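# Seat black microphone head-up in empty stand's shock mount

## Task

Pick up the black microphone lying on the table and place it head up in the shock mount of the stand that has no microphone, so it sits in that mount's inner ring. At the end every other microphone must still be in its own stand's holder and every stand must be standing upright on the table. No stand may tilt far while its own microphone is touching it. After any single pick-up, the black microphone must not drop or slide downward by more than a few centimetres in total, or the task can fail.

## Robot and tools

Robot: two arms, left_arm (left five-finger hand) and right_arm (right hand, the mirror image). Base poses in the scene frame: left_arm at (+0.011, +0.257, +0.036) m, right_arm at (-0.021, -0.371, +0.037) m, each turned only slightly about z. A post stands behind the arms. Loose objects may occasionally get a brief push from outside.

Frames: scene frame has its origin at table height between the arms, +z up, +x out over the table, left_arm on +y (not the image's left). Every hand pose, target, velocity and wrist-camera pose is reported in that arm's own base frame; cam_high and the table use the scene frame. Reported hand positions can be a few cm wrong, worse at long reach.

Hand point: a spot fixed to the palm, 0.05 m in front of it and 0.15 m from the wrist face. Its +z runs along straight fingers, +y out of the palm, +x across the palm away from the thumb on the right hand (toward the thumb on the left hand). Straight fingers extend 0.06-0.07 m past the point along +z and lie 0.06 m behind it along -y. A bracket on the little-finger side of the wrist sticks out up to 0.10 m across the palm and can collide.

Row layout (used by execute_actions and move): one flat list of 28 numbers, each in [-1, 1], always covering both arms. Numbers 1-6: left_arm dx, dy, dz, rx, ry, rz. Numbers 7-14: left hand little, ring, middle, index, thumb_bend, thumb_turn, force_limit, speed. Numbers 15-20: right_arm dx, dy, dz, rx, ry, rz. Numbers 21-28: right hand in the same eight-slot order. Pose numbers are offsets, not poses: they count from the arm's current "Hand target" along that arm's base axes, rotating about the Hand target position; 1.0 = 0.6 m or 180 degrees; rx, ry, rz form a single rotation vector. All six zero means no new request for that arm. Hand numbers are absolute targets: fingers +1 straight/open, -1 curled; thumb_bend +1 straight, -1 fully bent; thumb_turn +1 beside palm, -1 in front of palm. force_limit runs from about 0 N at -1 to 10 N at +1 (15 N for the two thumb motors); speed rises linearly to full at +0.48. There is no keep-as-is value: resend the last eight hand numbers you actually sent (before any were sent, use hand_measured plus hand_force_limit and hand_speed).

execute_actions(actions, cameras): actions is a list of actions; each action is 1 to 15 rows, one per 1/30 s step, last row held to step 15. Every row in an action offsets from the Hand target at that action's start, so repeating an offset moves further. cameras: names, ["all"], or []; images come by default only with an empty actions list.

move(target, speed, blend, blocking, cameras): target is one 28-number row or a list of up to 15 rows; all offsets in the list count from the same starting Hand targets. speed in m/s, 0.002 to 4.3 (default 0.25), rotation capped at twice that in rad/s. blend in m rounds corners; 0 stops at each target. All paths finish together, capped at 10 s. No obstacle avoidance. blocking=false returns after about 0.5 s. Result adds a "move:" line: done, off_target, moving, held or fault, plus limits such as paced or held.

wait(seconds 0-3600), stop() to brake a running move, zoom_image(camera in cam_high, cam_left_wrist, cam_right_wrist; region [x0, y0, x1, y1] in pixels, at most 504 by 504), show_instructions(), finished_scene(scene 1, final).

Results: end_effector_position (m) and end_effector_quat_wxyz per arm, Hand target (the clipped last command; next offsets start from it), joint positions, velocities, torques, and hand_measured, hand_stopped_by (moving, target, force, stalled, fault), hand_load_n (N at fingertip, positive = pushed open), hand_force_limit, hand_speed. A lost grip shows as load near 0. Cameras: cam_high 896x504, cam_left_wrist and cam_right_wrist 672x504 fisheye.

Behaviour: commanded orientation is clipped to 40 degrees from the measured one each step. Hands often rest 1-3 cm (sometimes 5 cm) short, usually low, without any contact; send the remaining distance as an offset. A motor stalled against something keeps pushing until commanded away. Grip range with thumb in front: about 0.035-0.065 m thick, handles down to 0.025 m. For a soft grip close at speed -0.94 or lower. To tighten, raise force_limit and send a more-closed target than hand_measured.

Avoid: dropping or sliding the microphone, releasing moving parts, fast contacts, hard pushes, knocking stands or objects off the table, pressing the hands or arms against each other (can end the scene), excessive finger loads, and long holds with stretched arms (motor heat, MOTOR HOT, then a 30-60 s fault stop at 100 °C).

Each tool is called after ">>>" by a JSON object that holds its "api" and its "payload".

Reference images:

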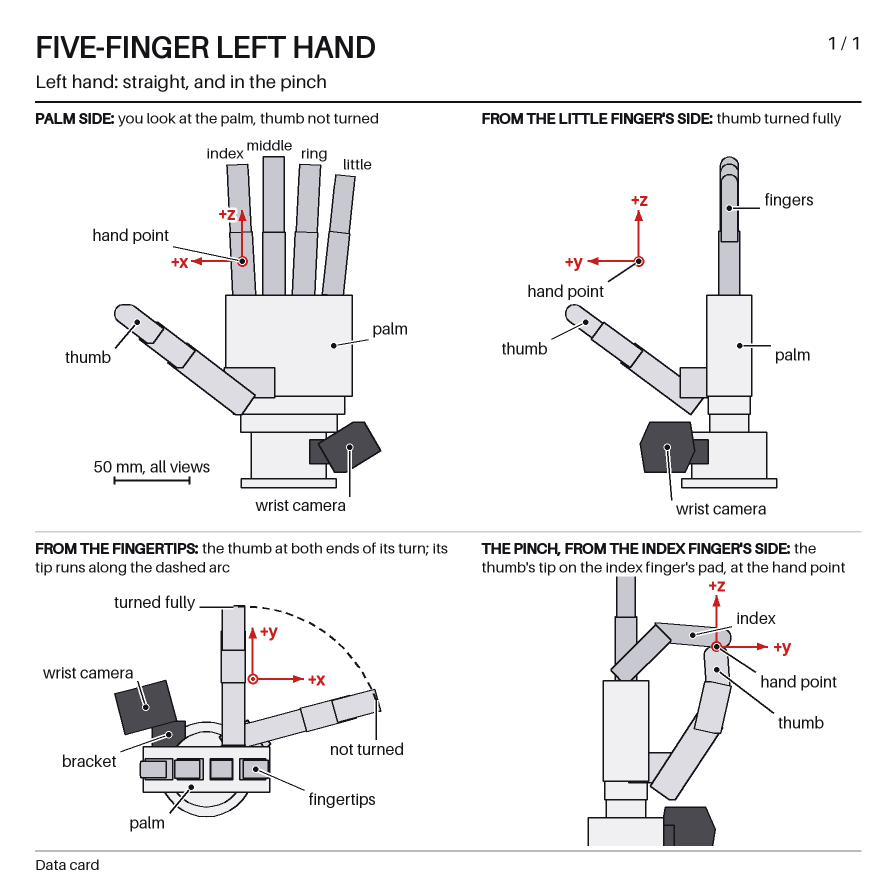

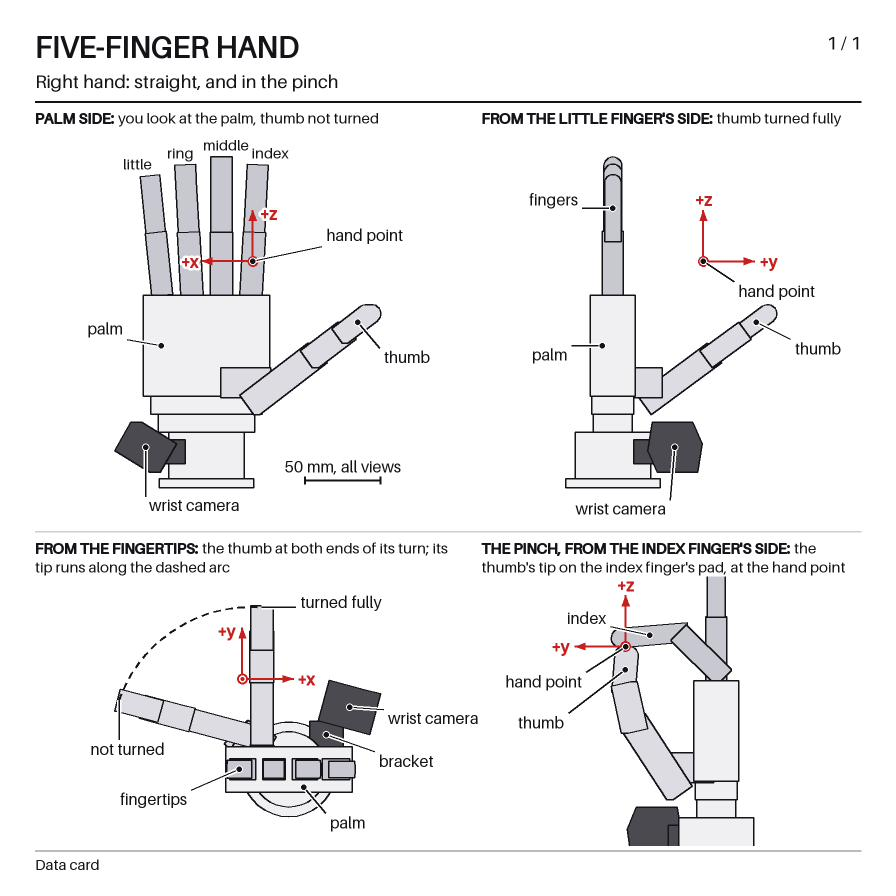

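## Session

>>> {"api": "execute_actions", "payload": {"actions": []}}

Scene clock: 0.00 s.
left_arm: end_effector_position=(+0.5356, +0.3957, +0.0891) hand_measured=(+1.000, +1.000, +1.000, +1.000, +1.000, +1.000) hand_load_n=(+0.0, +0.0, +0.0, +0.0, +0.0, +0.0) hand_stopped_by=(target, target, target, target, target, target) hand_force_limit=0.00 hand_speed=-0.80 end_effector_quat_wxyz=(-0.005, +0.958, -0.284, +0.026) | right_arm: end_effector_position=(+0.2441, -0.3635, +0.1030) hand_measured=(+1.000, +1.000, +1.000, +1.000, +1.000, +1.000) hand_load_n=(+0.0, +0.0, +0.0, +0.0, +0.0, +0.0) hand_stopped_by=(target, target, target, target, target, target) hand_force_limit=0.00 hand_speed=-0.80 end_effector_quat_wxyz=(+0.583, +0.580, -0.514, +0.246)
Joint positions: left_arm=[0.718 2.287 2.248 -1.495 0.039 -0.278] | right_arm=[-0.506 1.693 0.794 0.05 1.301 -1.187]
Joint velocities: within noise
Joint torques (N m): no reading
Heat: left arm: hottest waist 31 °C; right arm: hottest wrist yaw 29 °C.
Hand target: left_arm +0.5395, +0.3991, +0.0905; -0.010, +0.958, -0.284, +0.030 | right_arm +0.2480, -0.3656, +0.1030; +0.582, +0.578, -0.515, +0.248

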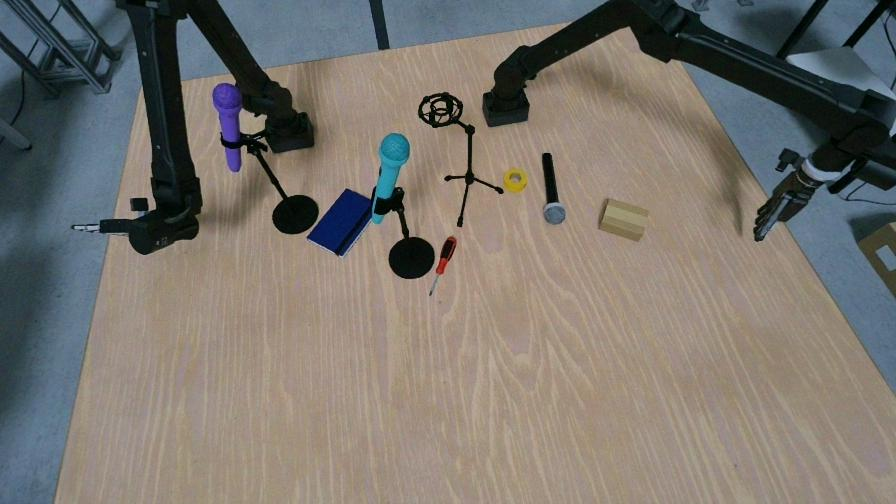

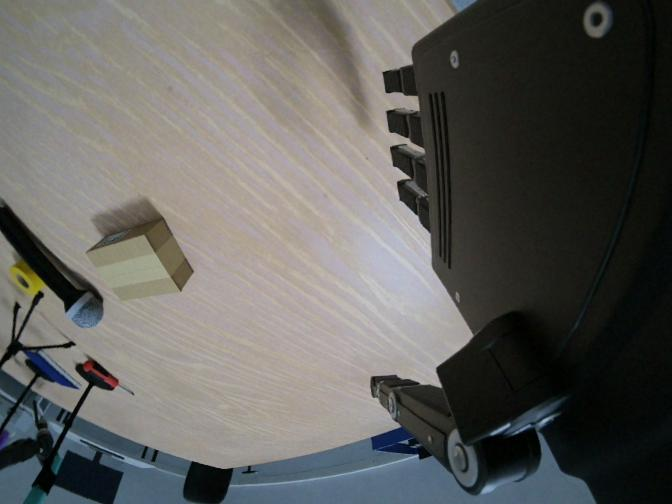

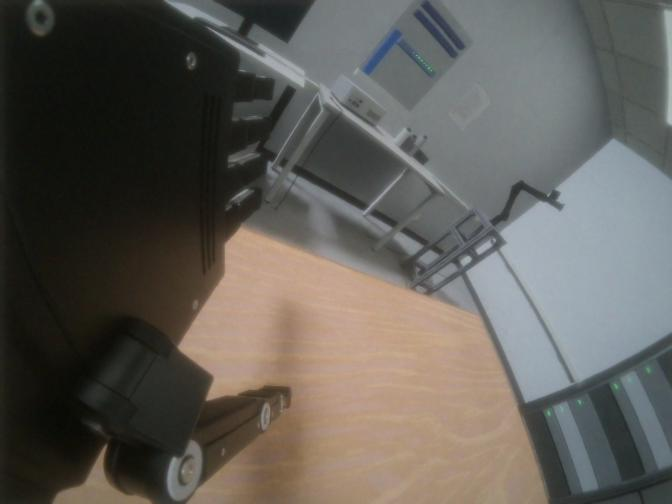

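>>> {"api": "zoom_image", "payload": {"camera": "cam_high", "region": [370, 70, 670, 310]}}

>>> {"api": "zoom_image", "payload": {"camera": "cam_high", "region": [170, 60, 450, 300]}}

Scaled by 1.680 from the camera's image (finer frame: 1280x720).

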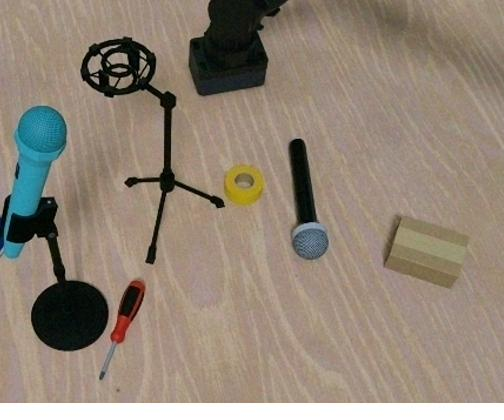

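Scaled by 1.800 from the camera's image (finer frame: 1280x720).

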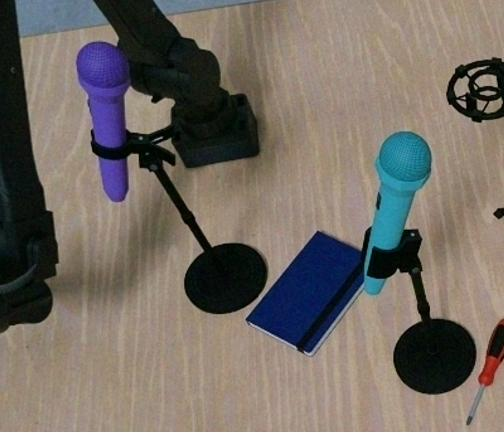

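>>> {"api": "move", "payload": {"target": [[0,0,0.3,0,0,0,1,1,1,1,1,1,0,-0.8,0,0,0,0,0,0,1,1,1,1,1,1,0,-0.8],[-0.15,-0.333,0.35,0,0,-0.444,1,1,1,1,1,1,0,-0.8,0,0,0,0,0,0,1,1,1,1,1,1,0,-0.8]], "blend": 0.05, "speed": 0.35, "cameras": ["all"]}}

Scene clock: 7.13 s.
left_arm: end_effector_position=(+0.4534, +0.2039, +0.3013) hand_measured=(+1.000, +1.000, +1.000, +1.000, +1.000, +1.000) hand_load_n=(+0.0, +0.0, +0.5, +0.0, +0.0, -0.5) hand_stopped_by=(target, target, target, target, target, target) hand_force_limit=0.00 hand_speed=-0.80 end_effector_quat_wxyz=(+0.055, -0.563, +0.824, -0.042) | right_arm: end_effector_position=(+0.2441, -0.3635, +0.1030) hand_measured=(+1.000, +1.000, +1.000, +1.000, +1.000, +1.000) hand_load_n=(+0.0, +0.0, -0.5, +0.0, +0.0, +0.0) hand_stopped_by=(target, target, target, target, target, target) hand_force_limit=0.00 hand_speed=-0.80 end_effector_quat_wxyz=(+0.583, +0.580, -0.514, +0.246)
Joint positions: left_arm=[0.407 1.748 1.972 -1.67 0.062 0.776] | right_arm=[-0.506 1.693 0.794 0.05 1.301 -1.187]
Joint torques (N m): left_arm=[1.44 -15.62 7.47 -0.08 -0.3 0.09] | right_arm=[-1.73 -11.34 7.04 1.94 0.77 0.04]
Heat: left arm: hottest waist 31 °C; right arm: hottest elbow 29 °C.
Hand target: left_arm +0.4495, +0.1993, +0.3006; -0.011, -0.552, +0.833, -0.029 | right_arm +0.2480, -0.3656, +0.1030; +0.582, +0.578, -0.515, +0.248
Off the commanded pose: left_arm 0.006 m, 8 deg | right_arm 0.004 m, 0 deg.
joint sent to its limit (left arm) — joint 4 (wrist pitch), lower limit. The joint targets are off in orientation, not in position.
move: off_target (left_arm)
cam_left_wrist: T_world_to_cam=[[0.80961, -0.56551, 0.15726, -0.30613], [-0.56846, -0.68867, 0.4501, 0.26044], [-0.14623, -0.4538, -0.87902, 0.54007]] pos_world=[0.47487, 0.25133, 0.40565]

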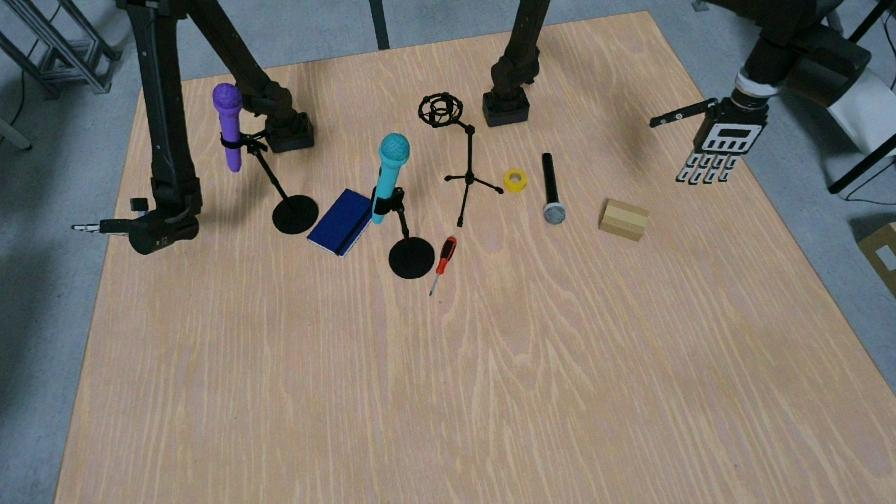

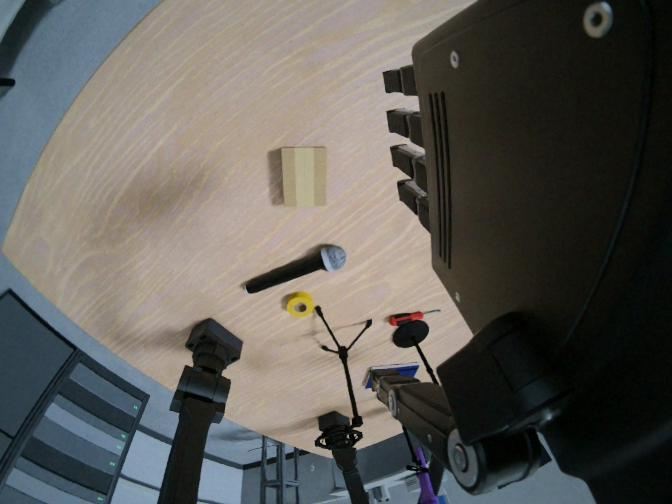

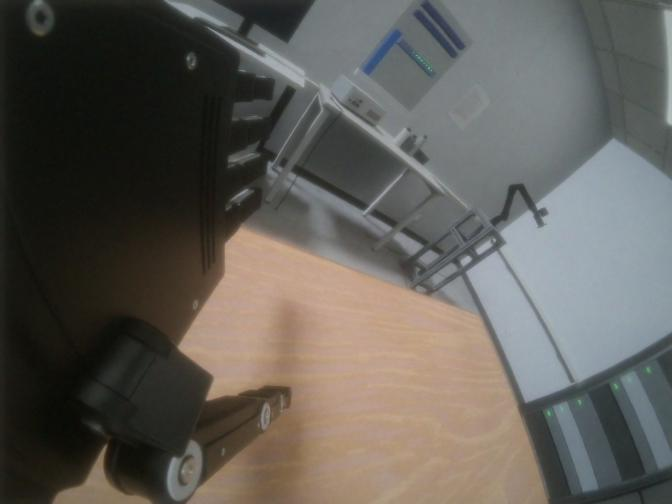

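>>> {"api": "zoom_image", "payload": {"camera": "cam_left_wrist", "region": [230, 220, 450, 470]}}

>>> {"api": "zoom_image", "payload": {"camera": "cam_high", "region": [400, 80, 520, 240]}}

Scaled by 2.016 from the camera's image (finer frame: 960x720).

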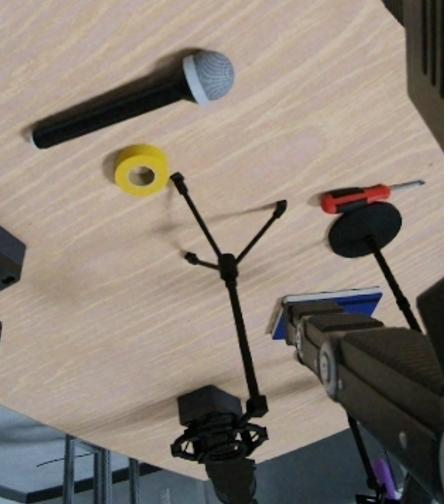

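Scaled by 3.150 from the camera's image (finer frame: 1280x720).

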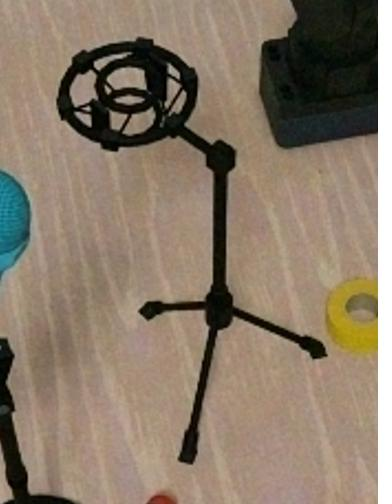

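>>> {"api": "move", "payload": {"target": [-0.1125,-0.287,-0.254,-0.151,-0.1214,-0.3515,1,1,0.6,0.6,1,-1,-0.5,0,0,0,0,0,0,0,1,1,1,1,1,1,0,-0.8], "speed": 0.3, "cameras": ["cam_high","cam_left_wrist"]}}

Scene clock: 15.13 s.
left_arm: end_effector_position=(+0.3842, +0.0325, +0.1498) hand_measured=(+1.000, +1.000, +0.600, +1.000, +1.000, -1.000) hand_load_n=(-0.5, +0.0, +0.0, +0.0, +0.0, +0.0) hand_stopped_by=(target, target, target, fault, target, target) hand_force_limit=-0.50 hand_speed=0.00 end_effector_quat_wxyz=(+0.001, -0.022, +0.954, -0.299) | right_arm: end_effector_position=(+0.2441, -0.3635, +0.1030) hand_measured=(+1.000, +1.000, +1.000, +1.000, +1.000, +1.000) hand_load_n=(+0.0, +0.0, +0.0, +0.0, +0.0, -0.5) hand_stopped_by=(target, target, target, target, target, target) hand_force_limit=0.00 hand_speed=-0.80 end_effector_quat_wxyz=(+0.583, +0.580, -0.514, +0.246)
Joint positions: left_arm=[0.227 1.508 1.254 -1.455 0.594 1.795] | right_arm=[-0.506 1.693 0.794 0.05 1.301 -1.187]
Joint torques (N m): left_arm=[1.32 -11.75 7.08 -0.02 0.39 0.1] | right_arm=[-1.14 -11.87 7.32 1.83 0.78 0.06]
Heat: left arm: hottest shoulder 32 °C; right arm: hottest elbow 30 °C.
Hand target: left_arm +0.3820, +0.0270, +0.1481; +0.002, -0.008, +0.954, -0.301 | right_arm +0.2480, -0.3656, +0.1030; +0.582, +0.578, -0.515, +0.248
Off the commanded pose: left_arm 0.006 m, 2 deg | right_arm 0.004 m, 0 deg.
move: done
cam_left_wrist: T_world_to_cam=[[-0.18857, -0.78448, 0.59079, 0.00244], [-0.84267, 0.43819, 0.31288, 0.26053], [-0.50433, -0.43884, -0.74369, 0.43576]] pos_world=[0.43977, 0.07898, 0.24111]

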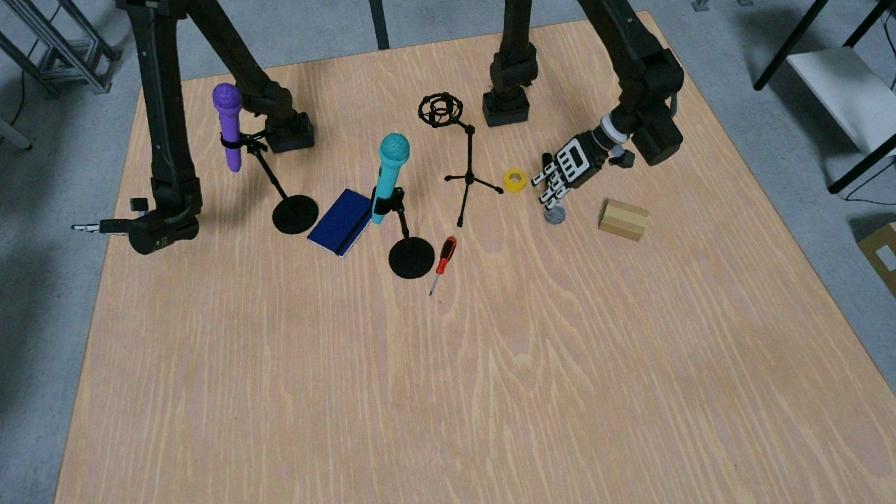

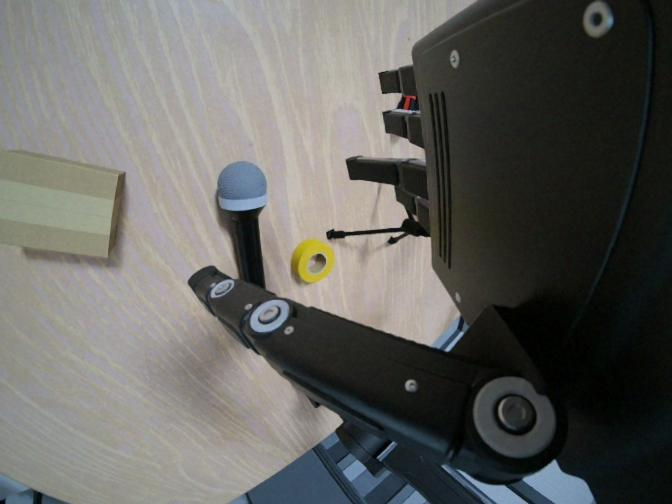

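>>> {"api": "zoom_image", "payload": {"camera": "cam_left_wrist", "region": [170, 50, 450, 300]}}

>>> {"api": "zoom_image", "payload": {"camera": "cam_high", "region": [480, 110, 680, 250]}}

Scaled by 1.800 from the camera's image (finer frame: 960x720).

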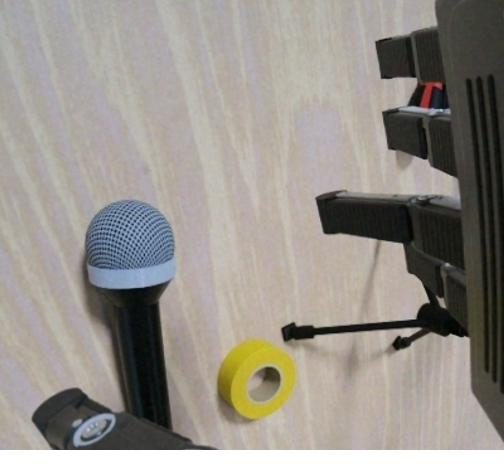

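Scaled by 2.520 from the camera's image (finer frame: 1280x720).

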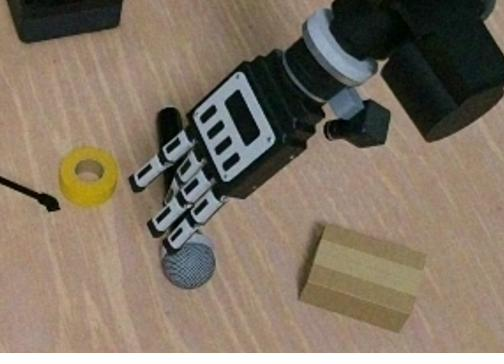

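>>> {"api": "move", "payload": {"target": [-0.0183,-0.0175,-0.1467,0,0,0,1,0.6,0.6,1,1,-1,-0.5,0,0,0,0,0,0,0,1,1,1,1,1,1,0,-0.8], "speed": 0.15, "cameras": ["cam_high","cam_left_wrist"]}}

Scene clock: 18.07 s.
left_arm: end_effector_position=(+0.3747, +0.0239, +0.0688) hand_measured=(+1.000, +0.600, +0.600, +1.000, +1.000, -1.000) hand_load_n=(+0.0, +0.0, +0.0, +0.0, +0.0, +0.0) hand_stopped_by=(target, target, target, fault, target, target) hand_force_limit=-0.50 hand_speed=0.00 end_effector_quat_wxyz=(+0.013, -0.010, +0.955, -0.298) | right_arm: end_effector_position=(+0.2441, -0.3635, +0.1030) hand_measured=(+1.000, +1.000, +1.000, +1.000, +1.000, +1.000) hand_load_n=(+0.0, +0.0, +0.0, +0.0, +0.0, +0.5) hand_stopped_by=(target, target, target, target, target, target) hand_force_limit=0.00 hand_speed=-0.80 end_effector_quat_wxyz=(+0.583, +0.580, -0.514, +0.246)
Joint positions: left_arm=[0.212 1.538 1.064 -1.204 0.597 1.795] | right_arm=[-0.506 1.693 0.794 0.05 1.301 -1.187]
Joint torques (N m): left_arm=[0.97 -9.76 6.65 0.23 0.37 -0.17] | right_arm=[-0.38 -11.99 7.57 1.76 0.83 0.11]
Heat: left arm: hottest shoulder 32 °C; right arm: hottest elbow 30 °C.
Hand target: left_arm +0.3711, +0.0166, +0.0602; +0.002, -0.008, +0.954, -0.301 | right_arm +0.2480, -0.3656, +0.1030; +0.582, +0.578, -0.515, +0.248
Off the commanded pose: left_arm 0.012 m, 1 deg | right_arm 0.004 m, 0 deg.
move: off_target (left_arm)
cam_left_wrist: T_world_to_cam=[[-0.21873, -0.78382, 0.58119, 0.0537], [-0.84522, 0.44982, 0.28856, 0.28401], [-0.48761, -0.42812, -0.76089, 0.36166]] pos_world=[0.42814, 0.06917, 0.16202]

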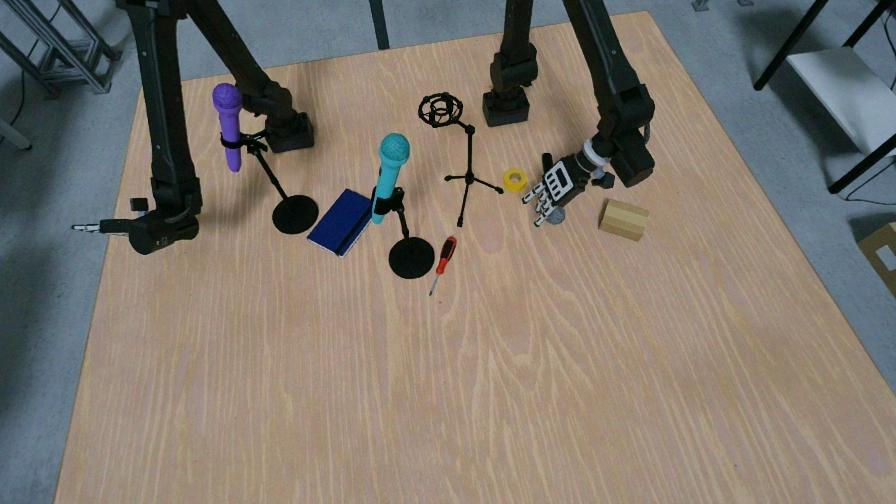

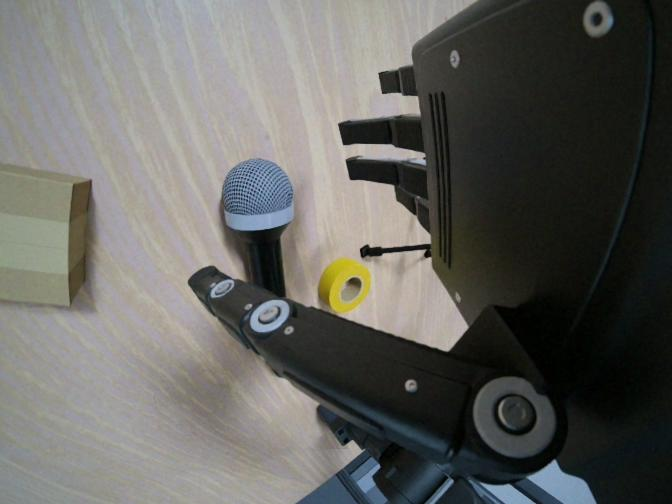

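>>> {"api": "move", "payload": {"target": [-0.0027,-0.0035,-0.1,0,0,0,1,0.6,0.6,1,1,-1,-0.5,0,0,0,0,0,0,0,1,1,1,1,1,1,0,-0.8], "speed": 0.1, "cameras": ["cam_high","cam_left_wrist"]}}

Scene clock: 19.50 s.
left_arm: end_effector_position=(+0.3752, +0.0226, +0.0093) hand_measured=(+1.000, +0.600, +0.600, +1.000, +1.000, -1.000) hand_load_n=(+0.0, +0.0, +0.0, +0.5, +0.0, +0.0) hand_stopped_by=(target, target, target, fault, target, target) hand_force_limit=-0.50 hand_speed=0.00 end_effector_quat_wxyz=(+0.015, -0.007, +0.955, -0.297) | right_arm: end_effector_position=(+0.2441, -0.3635, +0.1030) hand_measured=(+1.000, +1.000, +1.000, +1.000, +1.000, +1.000) hand_load_n=(+0.0, +0.0, +0.0, +0.0, +0.0, -0.5) hand_stopped_by=(target, target, target, target, target, target) hand_force_limit=0.00 hand_speed=-0.80 end_effector_quat_wxyz=(+0.583, +0.580, -0.514, +0.246)
Joint positions: left_arm=[0.208 1.623 0.984 -1.035 0.597 1.795] | right_arm=[-0.506 1.693 0.794 0.05 1.301 -1.187]
Joint torques (N m): left_arm=[0.97 -9.93 5.91 0.1 0.39 -0.22] | right_arm=[0.09 -10.81 7.41 1.63 0.8 -0.01]
Heat: left arm: hottest shoulder 32 °C; right arm: hottest elbow 30 °C.
Hand target: left_arm +0.3695, +0.0145, +0.0002; +0.002, -0.008, +0.954, -0.301 | right_arm +0.2480, -0.3656, +0.1030; +0.582, +0.578, -0.515, +0.248
Off the commanded pose: left_arm 0.013 m, 2 deg | right_arm 0.004 m, 0 deg.
move: off_target (left_arm)
cam_left_wrist: T_world_to_cam=[[-0.22422, -0.78346, 0.57959, 0.08951], [-0.84512, 0.45247, 0.28468, 0.30205], [-0.48528, -0.42599, -0.76357, 0.31508]] pos_world=[0.42824, 0.06767, 0.10272]

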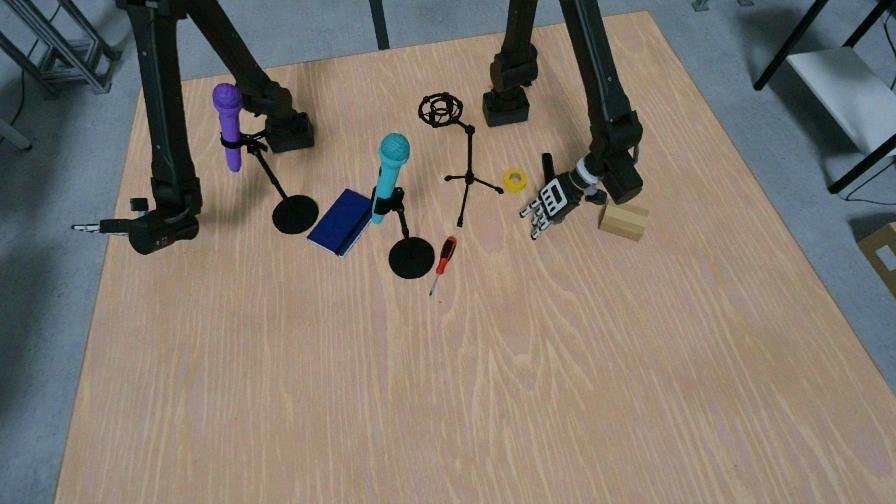

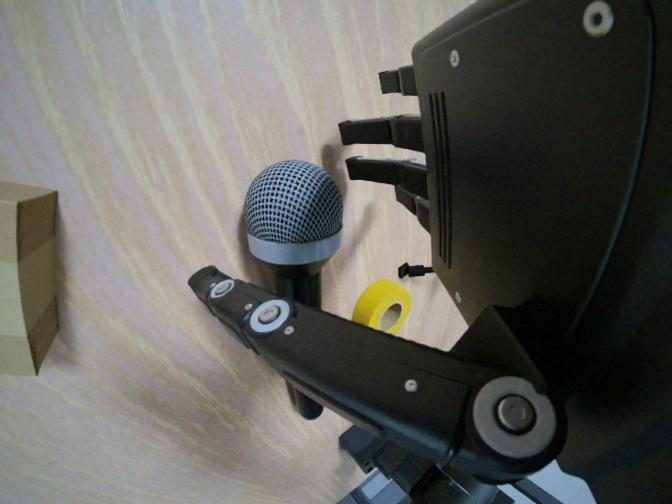

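>>> {"api": "move", "payload": {"target": [-0.0067,-0.0067,-0.0155,0,0,0,1,0.6,0.6,1,1,-1,-0.5,0,0,0,0,0,0,0,1,1,1,1,1,1,0,-0.8], "speed": 0.1, "cameras": ["cam_left_wrist"]}}

Scene clock: 20.37 s.
left_arm: end_effector_position=(+0.3724, +0.0187, +0.0005) hand_measured=(+1.000, +0.600, +0.600, +1.000, +1.000, -1.000) hand_load_n=(+0.0, +0.0, +0.0, +0.0, +0.0, +0.0) hand_stopped_by=(target, target, target, fault, target, target) hand_force_limit=-0.50 hand_speed=0.00 end_effector_quat_wxyz=(+0.017, -0.004, +0.955, -0.297) | right_arm: end_effector_position=(+0.2441, -0.3635, +0.1030) hand_measured=(+1.000, +1.000, +1.000, +1.000, +1.000, +1.000) hand_load_n=(+0.0, +0.0, +0.0, +0.0, +0.0, +0.0) hand_stopped_by=(target, target, target, target, target, target) hand_force_limit=0.00 hand_speed=-0.80 end_effector_quat_wxyz=(+0.583, +0.580, -0.514, +0.246)
Joint positions: left_arm=[0.2 1.627 0.961 -1 0.598 1.792] | right_arm=[-0.506 1.693 0.794 0.05 1.301 -1.187]
Joint torques (N m): left_arm=[1.61 -9.82 5.75 0.12 0.38 -0.3] | right_arm=[-1.79 -11.93 7.27 1.76 0.75 0.11]
Heat: left arm: hottest shoulder 32 °C; right arm: hottest elbow 30 °C.
Hand target: left_arm +0.3655, +0.0105, -0.0091; +0.002, -0.008, +0.954, -0.301 | right_arm +0.2480, -0.3656, +0.1030; +0.582, +0.578, -0.515, +0.248
Off the commanded pose: left_arm 0.014 m, 2 deg | right_arm 0.004 m, 0 deg.
move: off_target (left_arm)
cam_left_wrist: T_world_to_cam=[[-0.2318, -0.78261, 0.57775, 0.09373], [-0.84422, 0.45691, 0.28022, 0.30364], [-0.48328, -0.42279, -0.76661, 0.30454]] pos_world=[0.42524, 0.06337, 0.09422]

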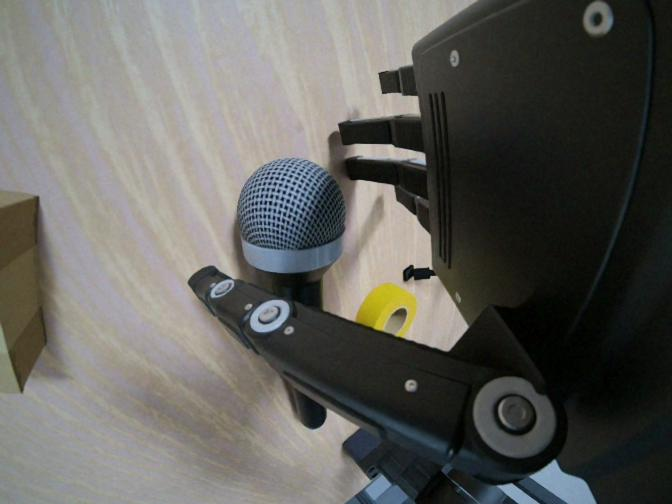

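>>> {"api": "move", "payload": {"target": [0,0,0,0,0,0,1,-0.2,-0.2,1,0.1,-1,-0.7,-0.85,0,0,0,0,0,0,1,1,1,1,1,1,0,-0.8], "cameras": ["cam_left_wrist"]}}

Scene clock: 22.30 s.
left_arm: end_effector_position=(+0.3727, +0.0181, +0.0002) hand_measured=(+1.000, +0.004, +0.116, +1.000, +0.744, -1.000) hand_load_n=(+0.0, +2.0, +1.5, +0.0, +4.0, +0.0) hand_stopped_by=(target, force, force, fault, force, target) hand_force_limit=-0.70 hand_speed=-0.85 end_effector_quat_wxyz=(+0.017, -0.004, +0.954, -0.298) | right_arm: end_effector_position=(+0.2441, -0.3635, +0.1030) hand_measured=(+1.000, +1.000, +1.000, +1.000, +1.000, +1.000) hand_load_n=(+0.0, +0.0, +0.0, +0.0, +0.0, +0.0) hand_stopped_by=(target, target, target, target, target, target) hand_force_limit=0.00 hand_speed=-0.80 end_effector_quat_wxyz=(+0.583, +0.580, -0.514, +0.246)
Joint positions: left_arm=[0.199 1.627 0.961 -0.999 0.6 1.791] | right_arm=[-0.506 1.693 0.794 0.05 1.301 -1.187]
Joint torques (N m): left_arm=[0.97 -9.88 5.72 0.14 0.32 -0.28] | right_arm=[-1.38 -12.04 6.83 1.99 0.82 0.07]
Heat: left arm: hottest shoulder 32 °C; right arm: hottest elbow 30 °C.
Hand target: left_arm +0.3653, +0.0104, -0.0091; +0.002, -0.008, +0.954, -0.301 | right_arm +0.2480, -0.3656, +0.1030; +0.582, +0.578, -0.515, +0.248
Off the commanded pose: left_arm 0.014 m, 2 deg | right_arm 0.004 m, 0 deg.
move: done
cam_left_wrist: T_world_to_cam=[[-0.23197, -0.78176, 0.57883, 0.0935], [-0.84428, 0.45734, 0.27933, 0.30413], [-0.48309, -0.4239, -0.76612, 0.30425]] pos_world=[0.42544, 0.06297, 0.09402]

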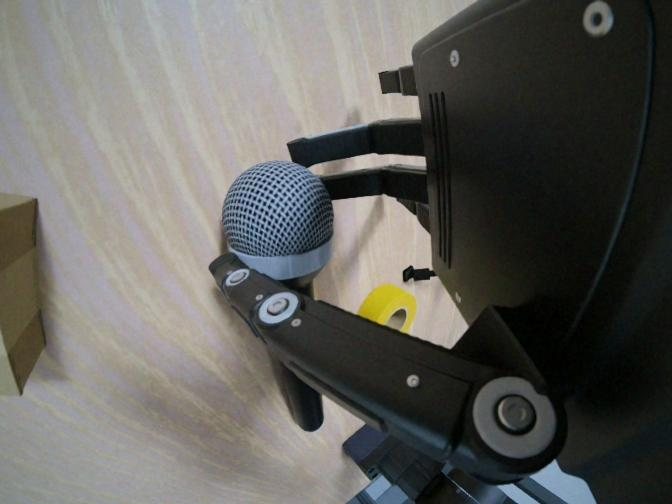

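>>> {"api": "move", "payload": {"target": [0,0,0,0,0,0,1,-0.4,-0.4,1,0.0,-1,0.2,-0.85,0,0,0,0,0,0,1,1,1,1,1,1,0,-0.8], "cameras": ["cam_left_wrist"]}}

Scene clock: 22.97 s.
left_arm: end_effector_position=(+0.3724, +0.0181, -0.0006) hand_measured=(+1.000, -0.090, +0.048, +1.000, +0.730, -1.000) hand_load_n=(+0.0, +5.5, +5.5, +0.0, +13.0, +3.5) hand_stopped_by=(target, force, force, fault, force, target) hand_force_limit=0.20 hand_speed=-0.85 end_effector_quat_wxyz=(+0.016, -0.004, +0.954, -0.298) | right_arm: end_effector_position=(+0.2441, -0.3635, +0.1030) hand_measured=(+1.000, +1.000, +1.000, +1.000, +1.000, +1.000) hand_load_n=(+0.0, +0.0, +0.0, +0.0, +0.0, +0.0) hand_stopped_by=(target, target, target, target, target, target) hand_force_limit=0.00 hand_speed=-0.80 end_effector_quat_wxyz=(+0.583, +0.580, -0.514, +0.246)
Joint positions: left_arm=[0.199 1.63 0.961 -0.999 0.6 1.791] | right_arm=[-0.506 1.693 0.794 0.05 1.301 -1.187]
Joint torques (N m): left_arm=[0.91 -10.05 5.79 0.09 0.3 -0.28] | right_arm=[-0.85 -11.34 7.31 1.68 0.77 0.07]
Heat: left arm: hottest shoulder 32 °C; right arm: hottest elbow 30 °C.
Hand target: left_arm +0.3654, +0.0104, -0.0091; +0.002, -0.008, +0.954, -0.301 | right_arm +0.2480, -0.3656, +0.1030; +0.582, +0.578, -0.515, +0.248
Off the commanded pose: left_arm 0.013 m, 2 deg | right_arm 0.004 m, 0 deg.
move: done
cam_left_wrist: T_world_to_cam=[[-0.23061, -0.78148, 0.57975, 0.09338], [-0.84364, 0.45747, 0.28107, 0.30388], [-0.48487, -0.42428, -0.76478, 0.30409]] pos_world=[0.42534, 0.06298, 0.09302]

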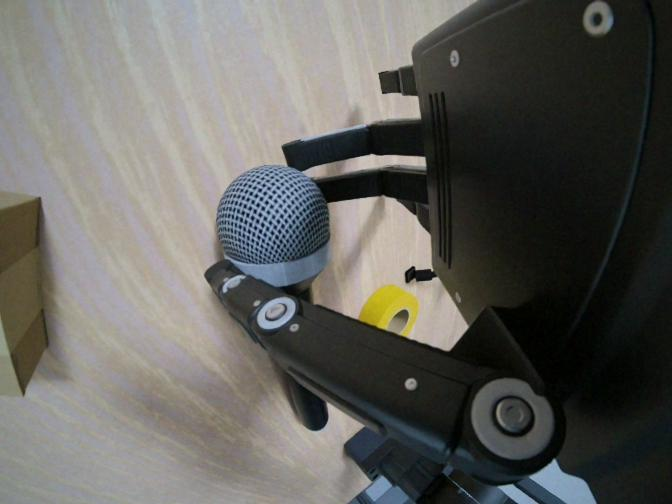

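>>> {"api": "move", "payload": {"target": [-0.003,0.001,0.06,0,0,0,1,-0.4,-0.4,1,0.0,-1,0.2,-0.85,0,0,0,0,0,0,1,1,1,1,1,1,0,-0.8], "cameras": ["cam_left_wrist","cam_high"], "speed": 0.06}}

Scene clock: 24.17 s.
left_arm: end_effector_position=(+0.3557, +0.0146, +0.0154) hand_measured=(+1.000, -0.090, +0.048, +1.000, +0.730, -1.000) hand_load_n=(+0.0, +3.5, +5.5, +0.0, +11.5, +7.5) hand_stopped_by=(target, force, force, fault, force, target) hand_force_limit=0.20 hand_speed=-0.85 end_effector_quat_wxyz=(-0.005, -0.011, +0.953, -0.302) | right_arm: end_effector_position=(+0.2441, -0.3635, +0.1030) hand_measured=(+1.000, +1.000, +1.000, +1.000, +1.000, +1.000) hand_load_n=(-0.5, +0.0, +0.0, +0.5, +0.5, +0.0) hand_stopped_by=(target, target, target, target, target, target) hand_force_limit=0.00 hand_speed=-0.80 end_effector_quat_wxyz=(+0.583, +0.580, -0.514, +0.246)
Joint positions: left_arm=[0.199 1.594 0.961 -1.079 0.6 1.791] | right_arm=[-0.506 1.693 0.794 0.05 1.301 -1.187]
Joint torques (N m): left_arm=[1.2 -11.99 8.27 -0.76 0.33 -0.26] | right_arm=[-1.2 -11.22 7.13 1.81 0.77 0.01]
Heat: left arm: hottest shoulder 32 °C; right arm: hottest elbow 30 °C.
Hand target: left_arm +0.3636, +0.0111, +0.0269; +0.002, -0.008, +0.954, -0.301 | right_arm +0.2480, -0.3656, +0.1030; +0.582, +0.578, -0.515, +0.248
Off the commanded pose: left_arm 0.014 m, 1 deg | right_arm 0.004 m, 0 deg.
move: off_target (left_arm)
cam_left_wrist: T_world_to_cam=[[-0.20526, -0.77621, 0.59612, 0.06819], [-0.83046, 0.46043, 0.31358, 0.28167], [-0.51788, -0.43069, -0.73912, 0.3182]] pos_world=[0.4127, 0.06029, 0.10621]
Images, in order (width x height): cam_high 896x504, cam_left_wrist 672x504.

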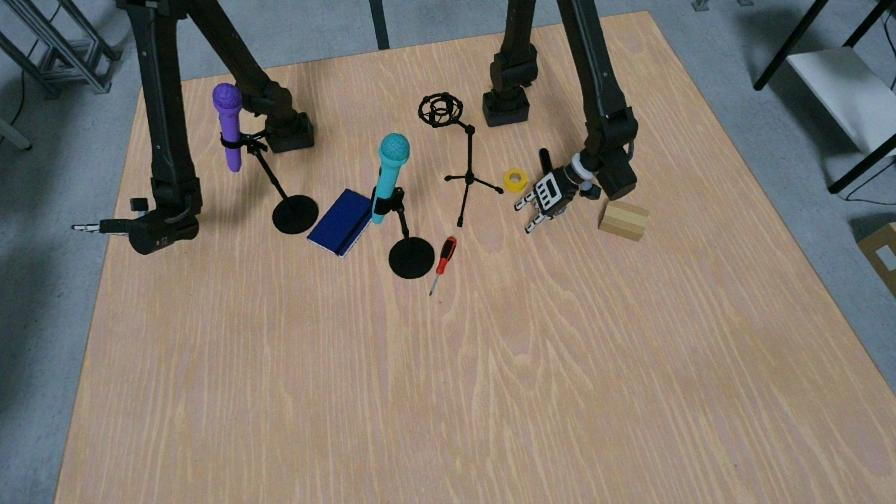

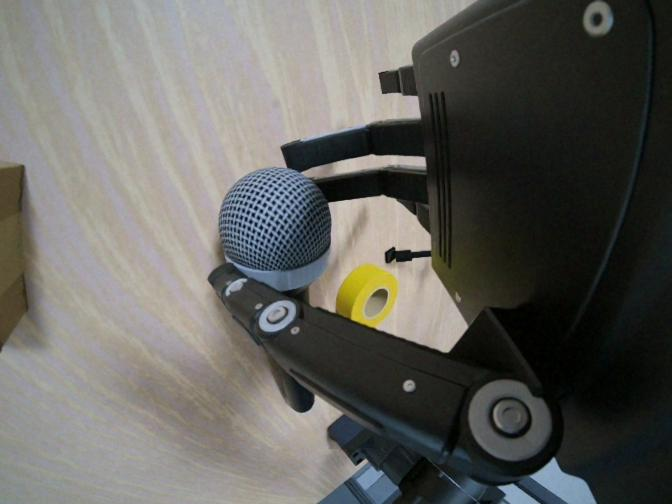

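>>> {"api": "move", "payload": {"target": [0.0,0.0,0.09,0,0,0,1,-0.4,-0.4,1,0.0,-1,0.2,-0.85,0,0,0,0,0,0,1,1,1,1,1,1,0,-0.8], "cameras": ["cam_left_wrist","cam_high"], "speed": 0.06}}

Scene clock: 25.67 s.
left_arm: end_effector_position=(+0.3415, +0.0117, +0.0596) hand_measured=(+1.000, -0.090, +0.048, +1.000, +0.730, -1.000) hand_load_n=(-0.5, +2.0, +6.0, +0.0, +9.5, +6.0) hand_stopped_by=(target, force, force, fault, force, target) hand_force_limit=0.20 hand_speed=-0.85 end_effector_quat_wxyz=(-0.021, -0.016, +0.952, -0.305) | right_arm: end_effector_position=(+0.2441, -0.3635, +0.1030) hand_measured=(+1.000, +1.000, +1.000, +1.000, +1.000, +1.000) hand_load_n=(+0.0, +0.0, +0.0, +0.0, +0.0, +0.0) hand_stopped_by=(target, target, target, target, target, target) hand_force_limit=0.00 hand_speed=-0.80 end_effector_quat_wxyz=(+0.583, +0.580, -0.514, +0.246)
Joint positions: left_arm=[0.199 1.517 1 -1.23 0.6 1.791] | right_arm=[-0.506 1.693 0.794 0.05 1.301 -1.187]
Joint torques (N m): left_arm=[1.32 -11.4 11.18 -0.83 0.35 -0.26] | right_arm=[-0.62 -11.28 7.3 2.02 0.78 0.07]
Heat: left arm: hottest shoulder 32 °C; right arm: hottest elbow 30 °C.
Hand target: left_arm +0.3637, +0.0111, +0.0810; +0.002, -0.008, +0.954, -0.301 | right_arm +0.2480, -0.3656, +0.1030; +0.582, +0.578, -0.515, +0.248
Off the commanded pose: left_arm 0.031 m, 3 deg | right_arm 0.004 m, 0 deg.
move: off_target (left_arm)
cam_left_wrist: T_world_to_cam=[[-0.18468, -0.77211, 0.60806, 0.0289], [-0.81937, 0.46261, 0.33855, 0.25213], [-0.5427, -0.43571, -0.71808, 0.34959]] pos_world=[0.40165, 0.058, 0.1481]
Images, in order (width x height): cam_high 896x504, cam_left_wrist 672x504.

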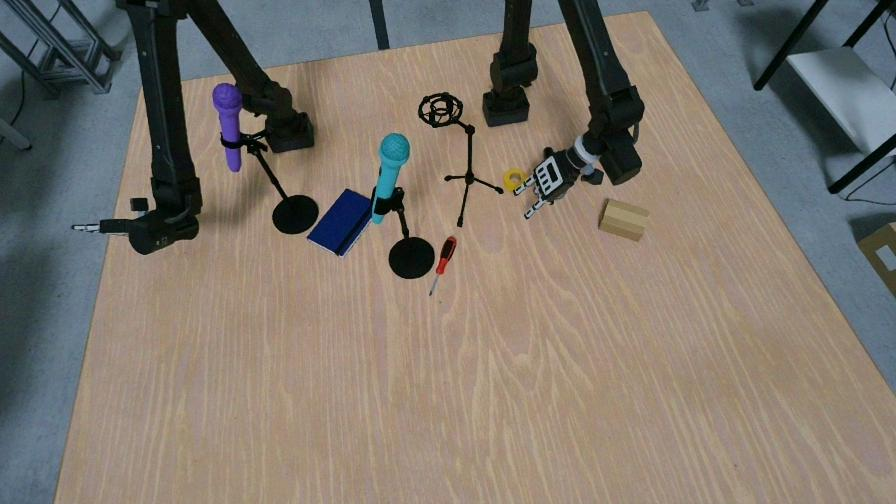

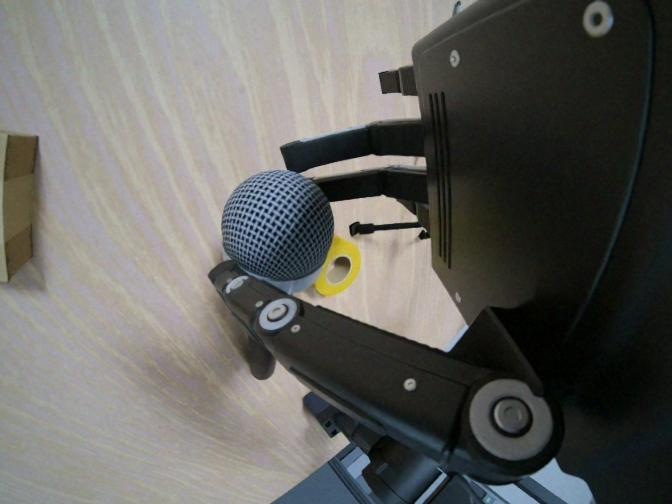

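>>> {"api": "move", "payload": {"target": [[0.015,0.0,0.12,0,0,0,1,-0.4,-0.4,1,0.0,-1,0.2,-0.85,0,0,0,0,0,0,1,1,1,1,1,1,0,-0.8]], "cameras": ["cam_left_wrist","cam_high"], "speed": 0.08}}

Scene clock: 27.37 s.
left_arm: end_effector_position=(+0.3528, +0.0138, +0.1283) hand_measured=(+1.000, -0.090, +0.048, +1.000, +0.730, -1.000) hand_load_n=(+0.0, +0.5, +7.0, +0.0, +8.0, +2.5) hand_stopped_by=(target, force, force, fault, force, target) hand_force_limit=0.20 hand_speed=-0.85 end_effector_quat_wxyz=(-0.023, -0.016, +0.952, -0.306) | right_arm: end_effector_position=(+0.2441, -0.3635, +0.1030) hand_measured=(+1.000, +1.000, +1.000, +1.000, +1.000, +1.000) hand_load_n=(+0.0, +0.0, +0.0, +0.0, +0.0, +0.0) hand_stopped_by=(target, target, target, target, target, target) hand_force_limit=0.00 hand_speed=-0.80 end_effector_quat_wxyz=(+0.583, +0.580, -0.514, +0.246)
Joint positions: left_arm=[0.198 1.472 1.147 -1.426 0.6 1.791] | right_arm=[-0.506 1.693 0.794 0.05 1.301 -1.187]
Joint torques (N m): left_arm=[0.97 -11.4 12.16 -0.79 0.36 -0.3] | right_arm=[-1.26 -11.63 7.25 1.89 0.76 0.04]
Heat: left arm: hottest shoulder 32 °C; right arm: hottest elbow 30 °C.
Hand target: left_arm +0.3726, +0.0111, +0.1529; +0.002, -0.008, +0.954, -0.301 | right_arm +0.2480, -0.3656, +0.1030; +0.582, +0.578, -0.515, +0.248
Off the commanded pose: left_arm 0.032 m, 3 deg | right_arm 0.004 m, 0 deg.
move: off_target (left_arm)
cam_left_wrist: T_world_to_cam=[[-0.1825, -0.77129, 0.60975, -0.01016], [-0.81782, 0.46333, 0.34131, 0.23618], [-0.54577, -0.43638, -0.71534, 0.40668]] pos_world=[0.41325, 0.0602, 0.2165]
Images, in order (width x height): cam_high 896x504, cam_left_wrist 672x504.

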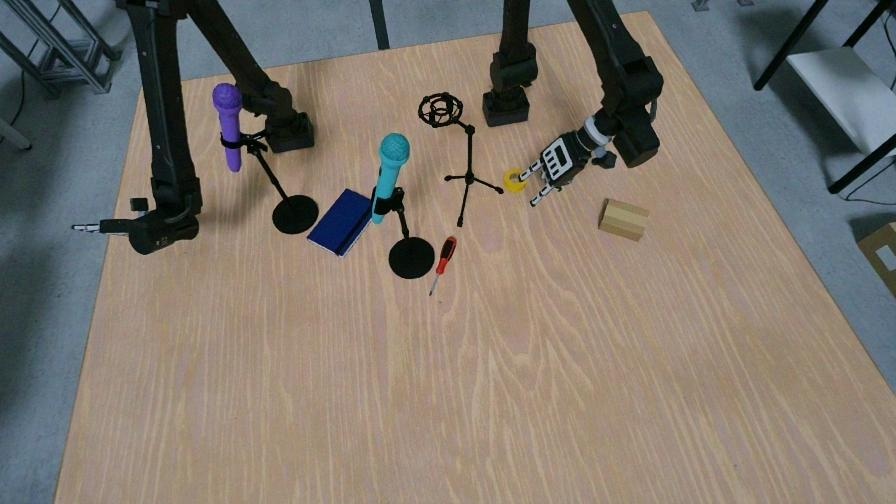

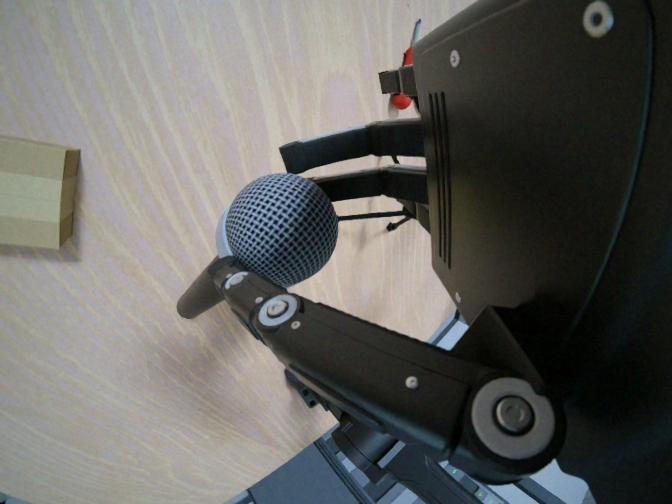

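>>> {"api": "move", "payload": {"target": [[0.0,0.0,0.2,-0.08,-0.0014,0,1,-0.4,-0.4,1,0.0,-1,0.2,-0.85,0,0,0,0,0,0,1,1,1,1,1,1,0,-0.8]], "cameras": ["cam_left_wrist","cam_high"], "speed": 0.1}}

Scene clock: 29.70 s.
left_arm: end_effector_position=(+0.3603, +0.0027, +0.2451) hand_measured=(+1.000, -0.090, +0.048, +1.000, +0.730, -1.000) hand_load_n=(+0.0, +0.0, +6.0, +0.0, +6.5, +1.0) hand_stopped_by=(target, force, force, fault, force, target) hand_force_limit=0.20 hand_speed=-0.85 end_effector_quat_wxyz=(+0.036, -0.034, +0.919, -0.391) | right_arm: end_effector_position=(+0.2441, -0.3635, +0.1030) hand_measured=(+1.000, +1.000, +1.000, +1.000, +1.000, +1.000) hand_load_n=(+0.0, +0.0, +0.0, +0.0, +0.0, +0.0) hand_stopped_by=(target, target, target, target, target, target) hand_force_limit=0.00 hand_speed=-0.80 end_effector_quat_wxyz=(+0.583, +0.580, -0.514, +0.246)
Joint positions: left_arm=[0.269 1.383 1.336 -1.669 0.797 1.828] | right_arm=[-0.506 1.693 0.794 0.05 1.301 -1.187]
Joint torques (N m): left_arm=[3.6 -10.52 12.89 -0.59 0.67 -0.31] | right_arm=[-1.08 -12.04 7.28 1.7 0.76 0.07]
Heat: left arm: hottest elbow 33 °C; right arm: hottest elbow 30 °C.
Hand target: left_arm +0.3726, +0.0111, +0.2729; +0.003, -0.008, +0.908, -0.418 | right_arm +0.2480, -0.3656, +0.1030; +0.582, +0.578, -0.515, +0.248
Off the commanded pose: left_arm 0.032 m, 6 deg | right_arm 0.004 m, 0 deg.
joint sent to its limit (left arm) — joint 4 (wrist pitch), lower limit. The joint targets are off in orientation, not in position.
move: off_target (left_arm)
cam_left_wrist: T_world_to_cam=[[-0.19781, -0.66556, 0.71965, -0.11028], [-0.87845, 0.44613, 0.17114, 0.27122], [-0.43496, -0.59833, -0.67291, 0.43956]] pos_world=[0.40763, 0.0686, 0.32874]
Images, in order (width x height): cam_high 896x504, cam_left_wrist 672x504.

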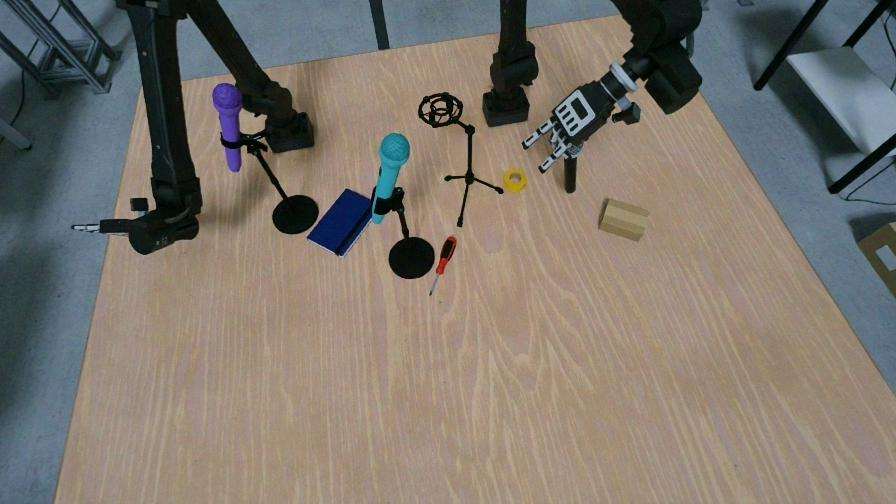

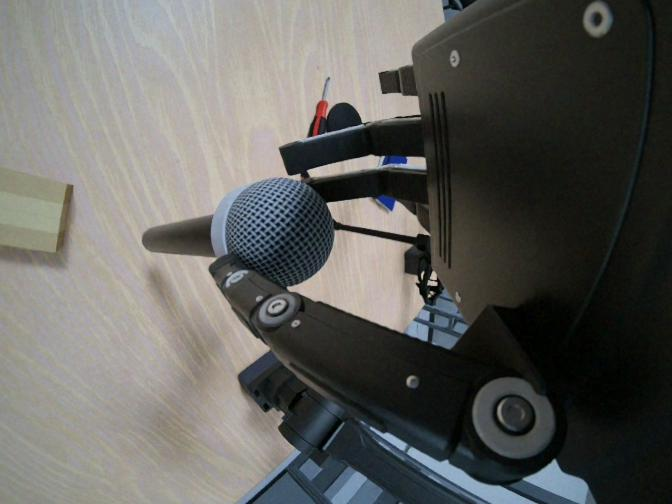

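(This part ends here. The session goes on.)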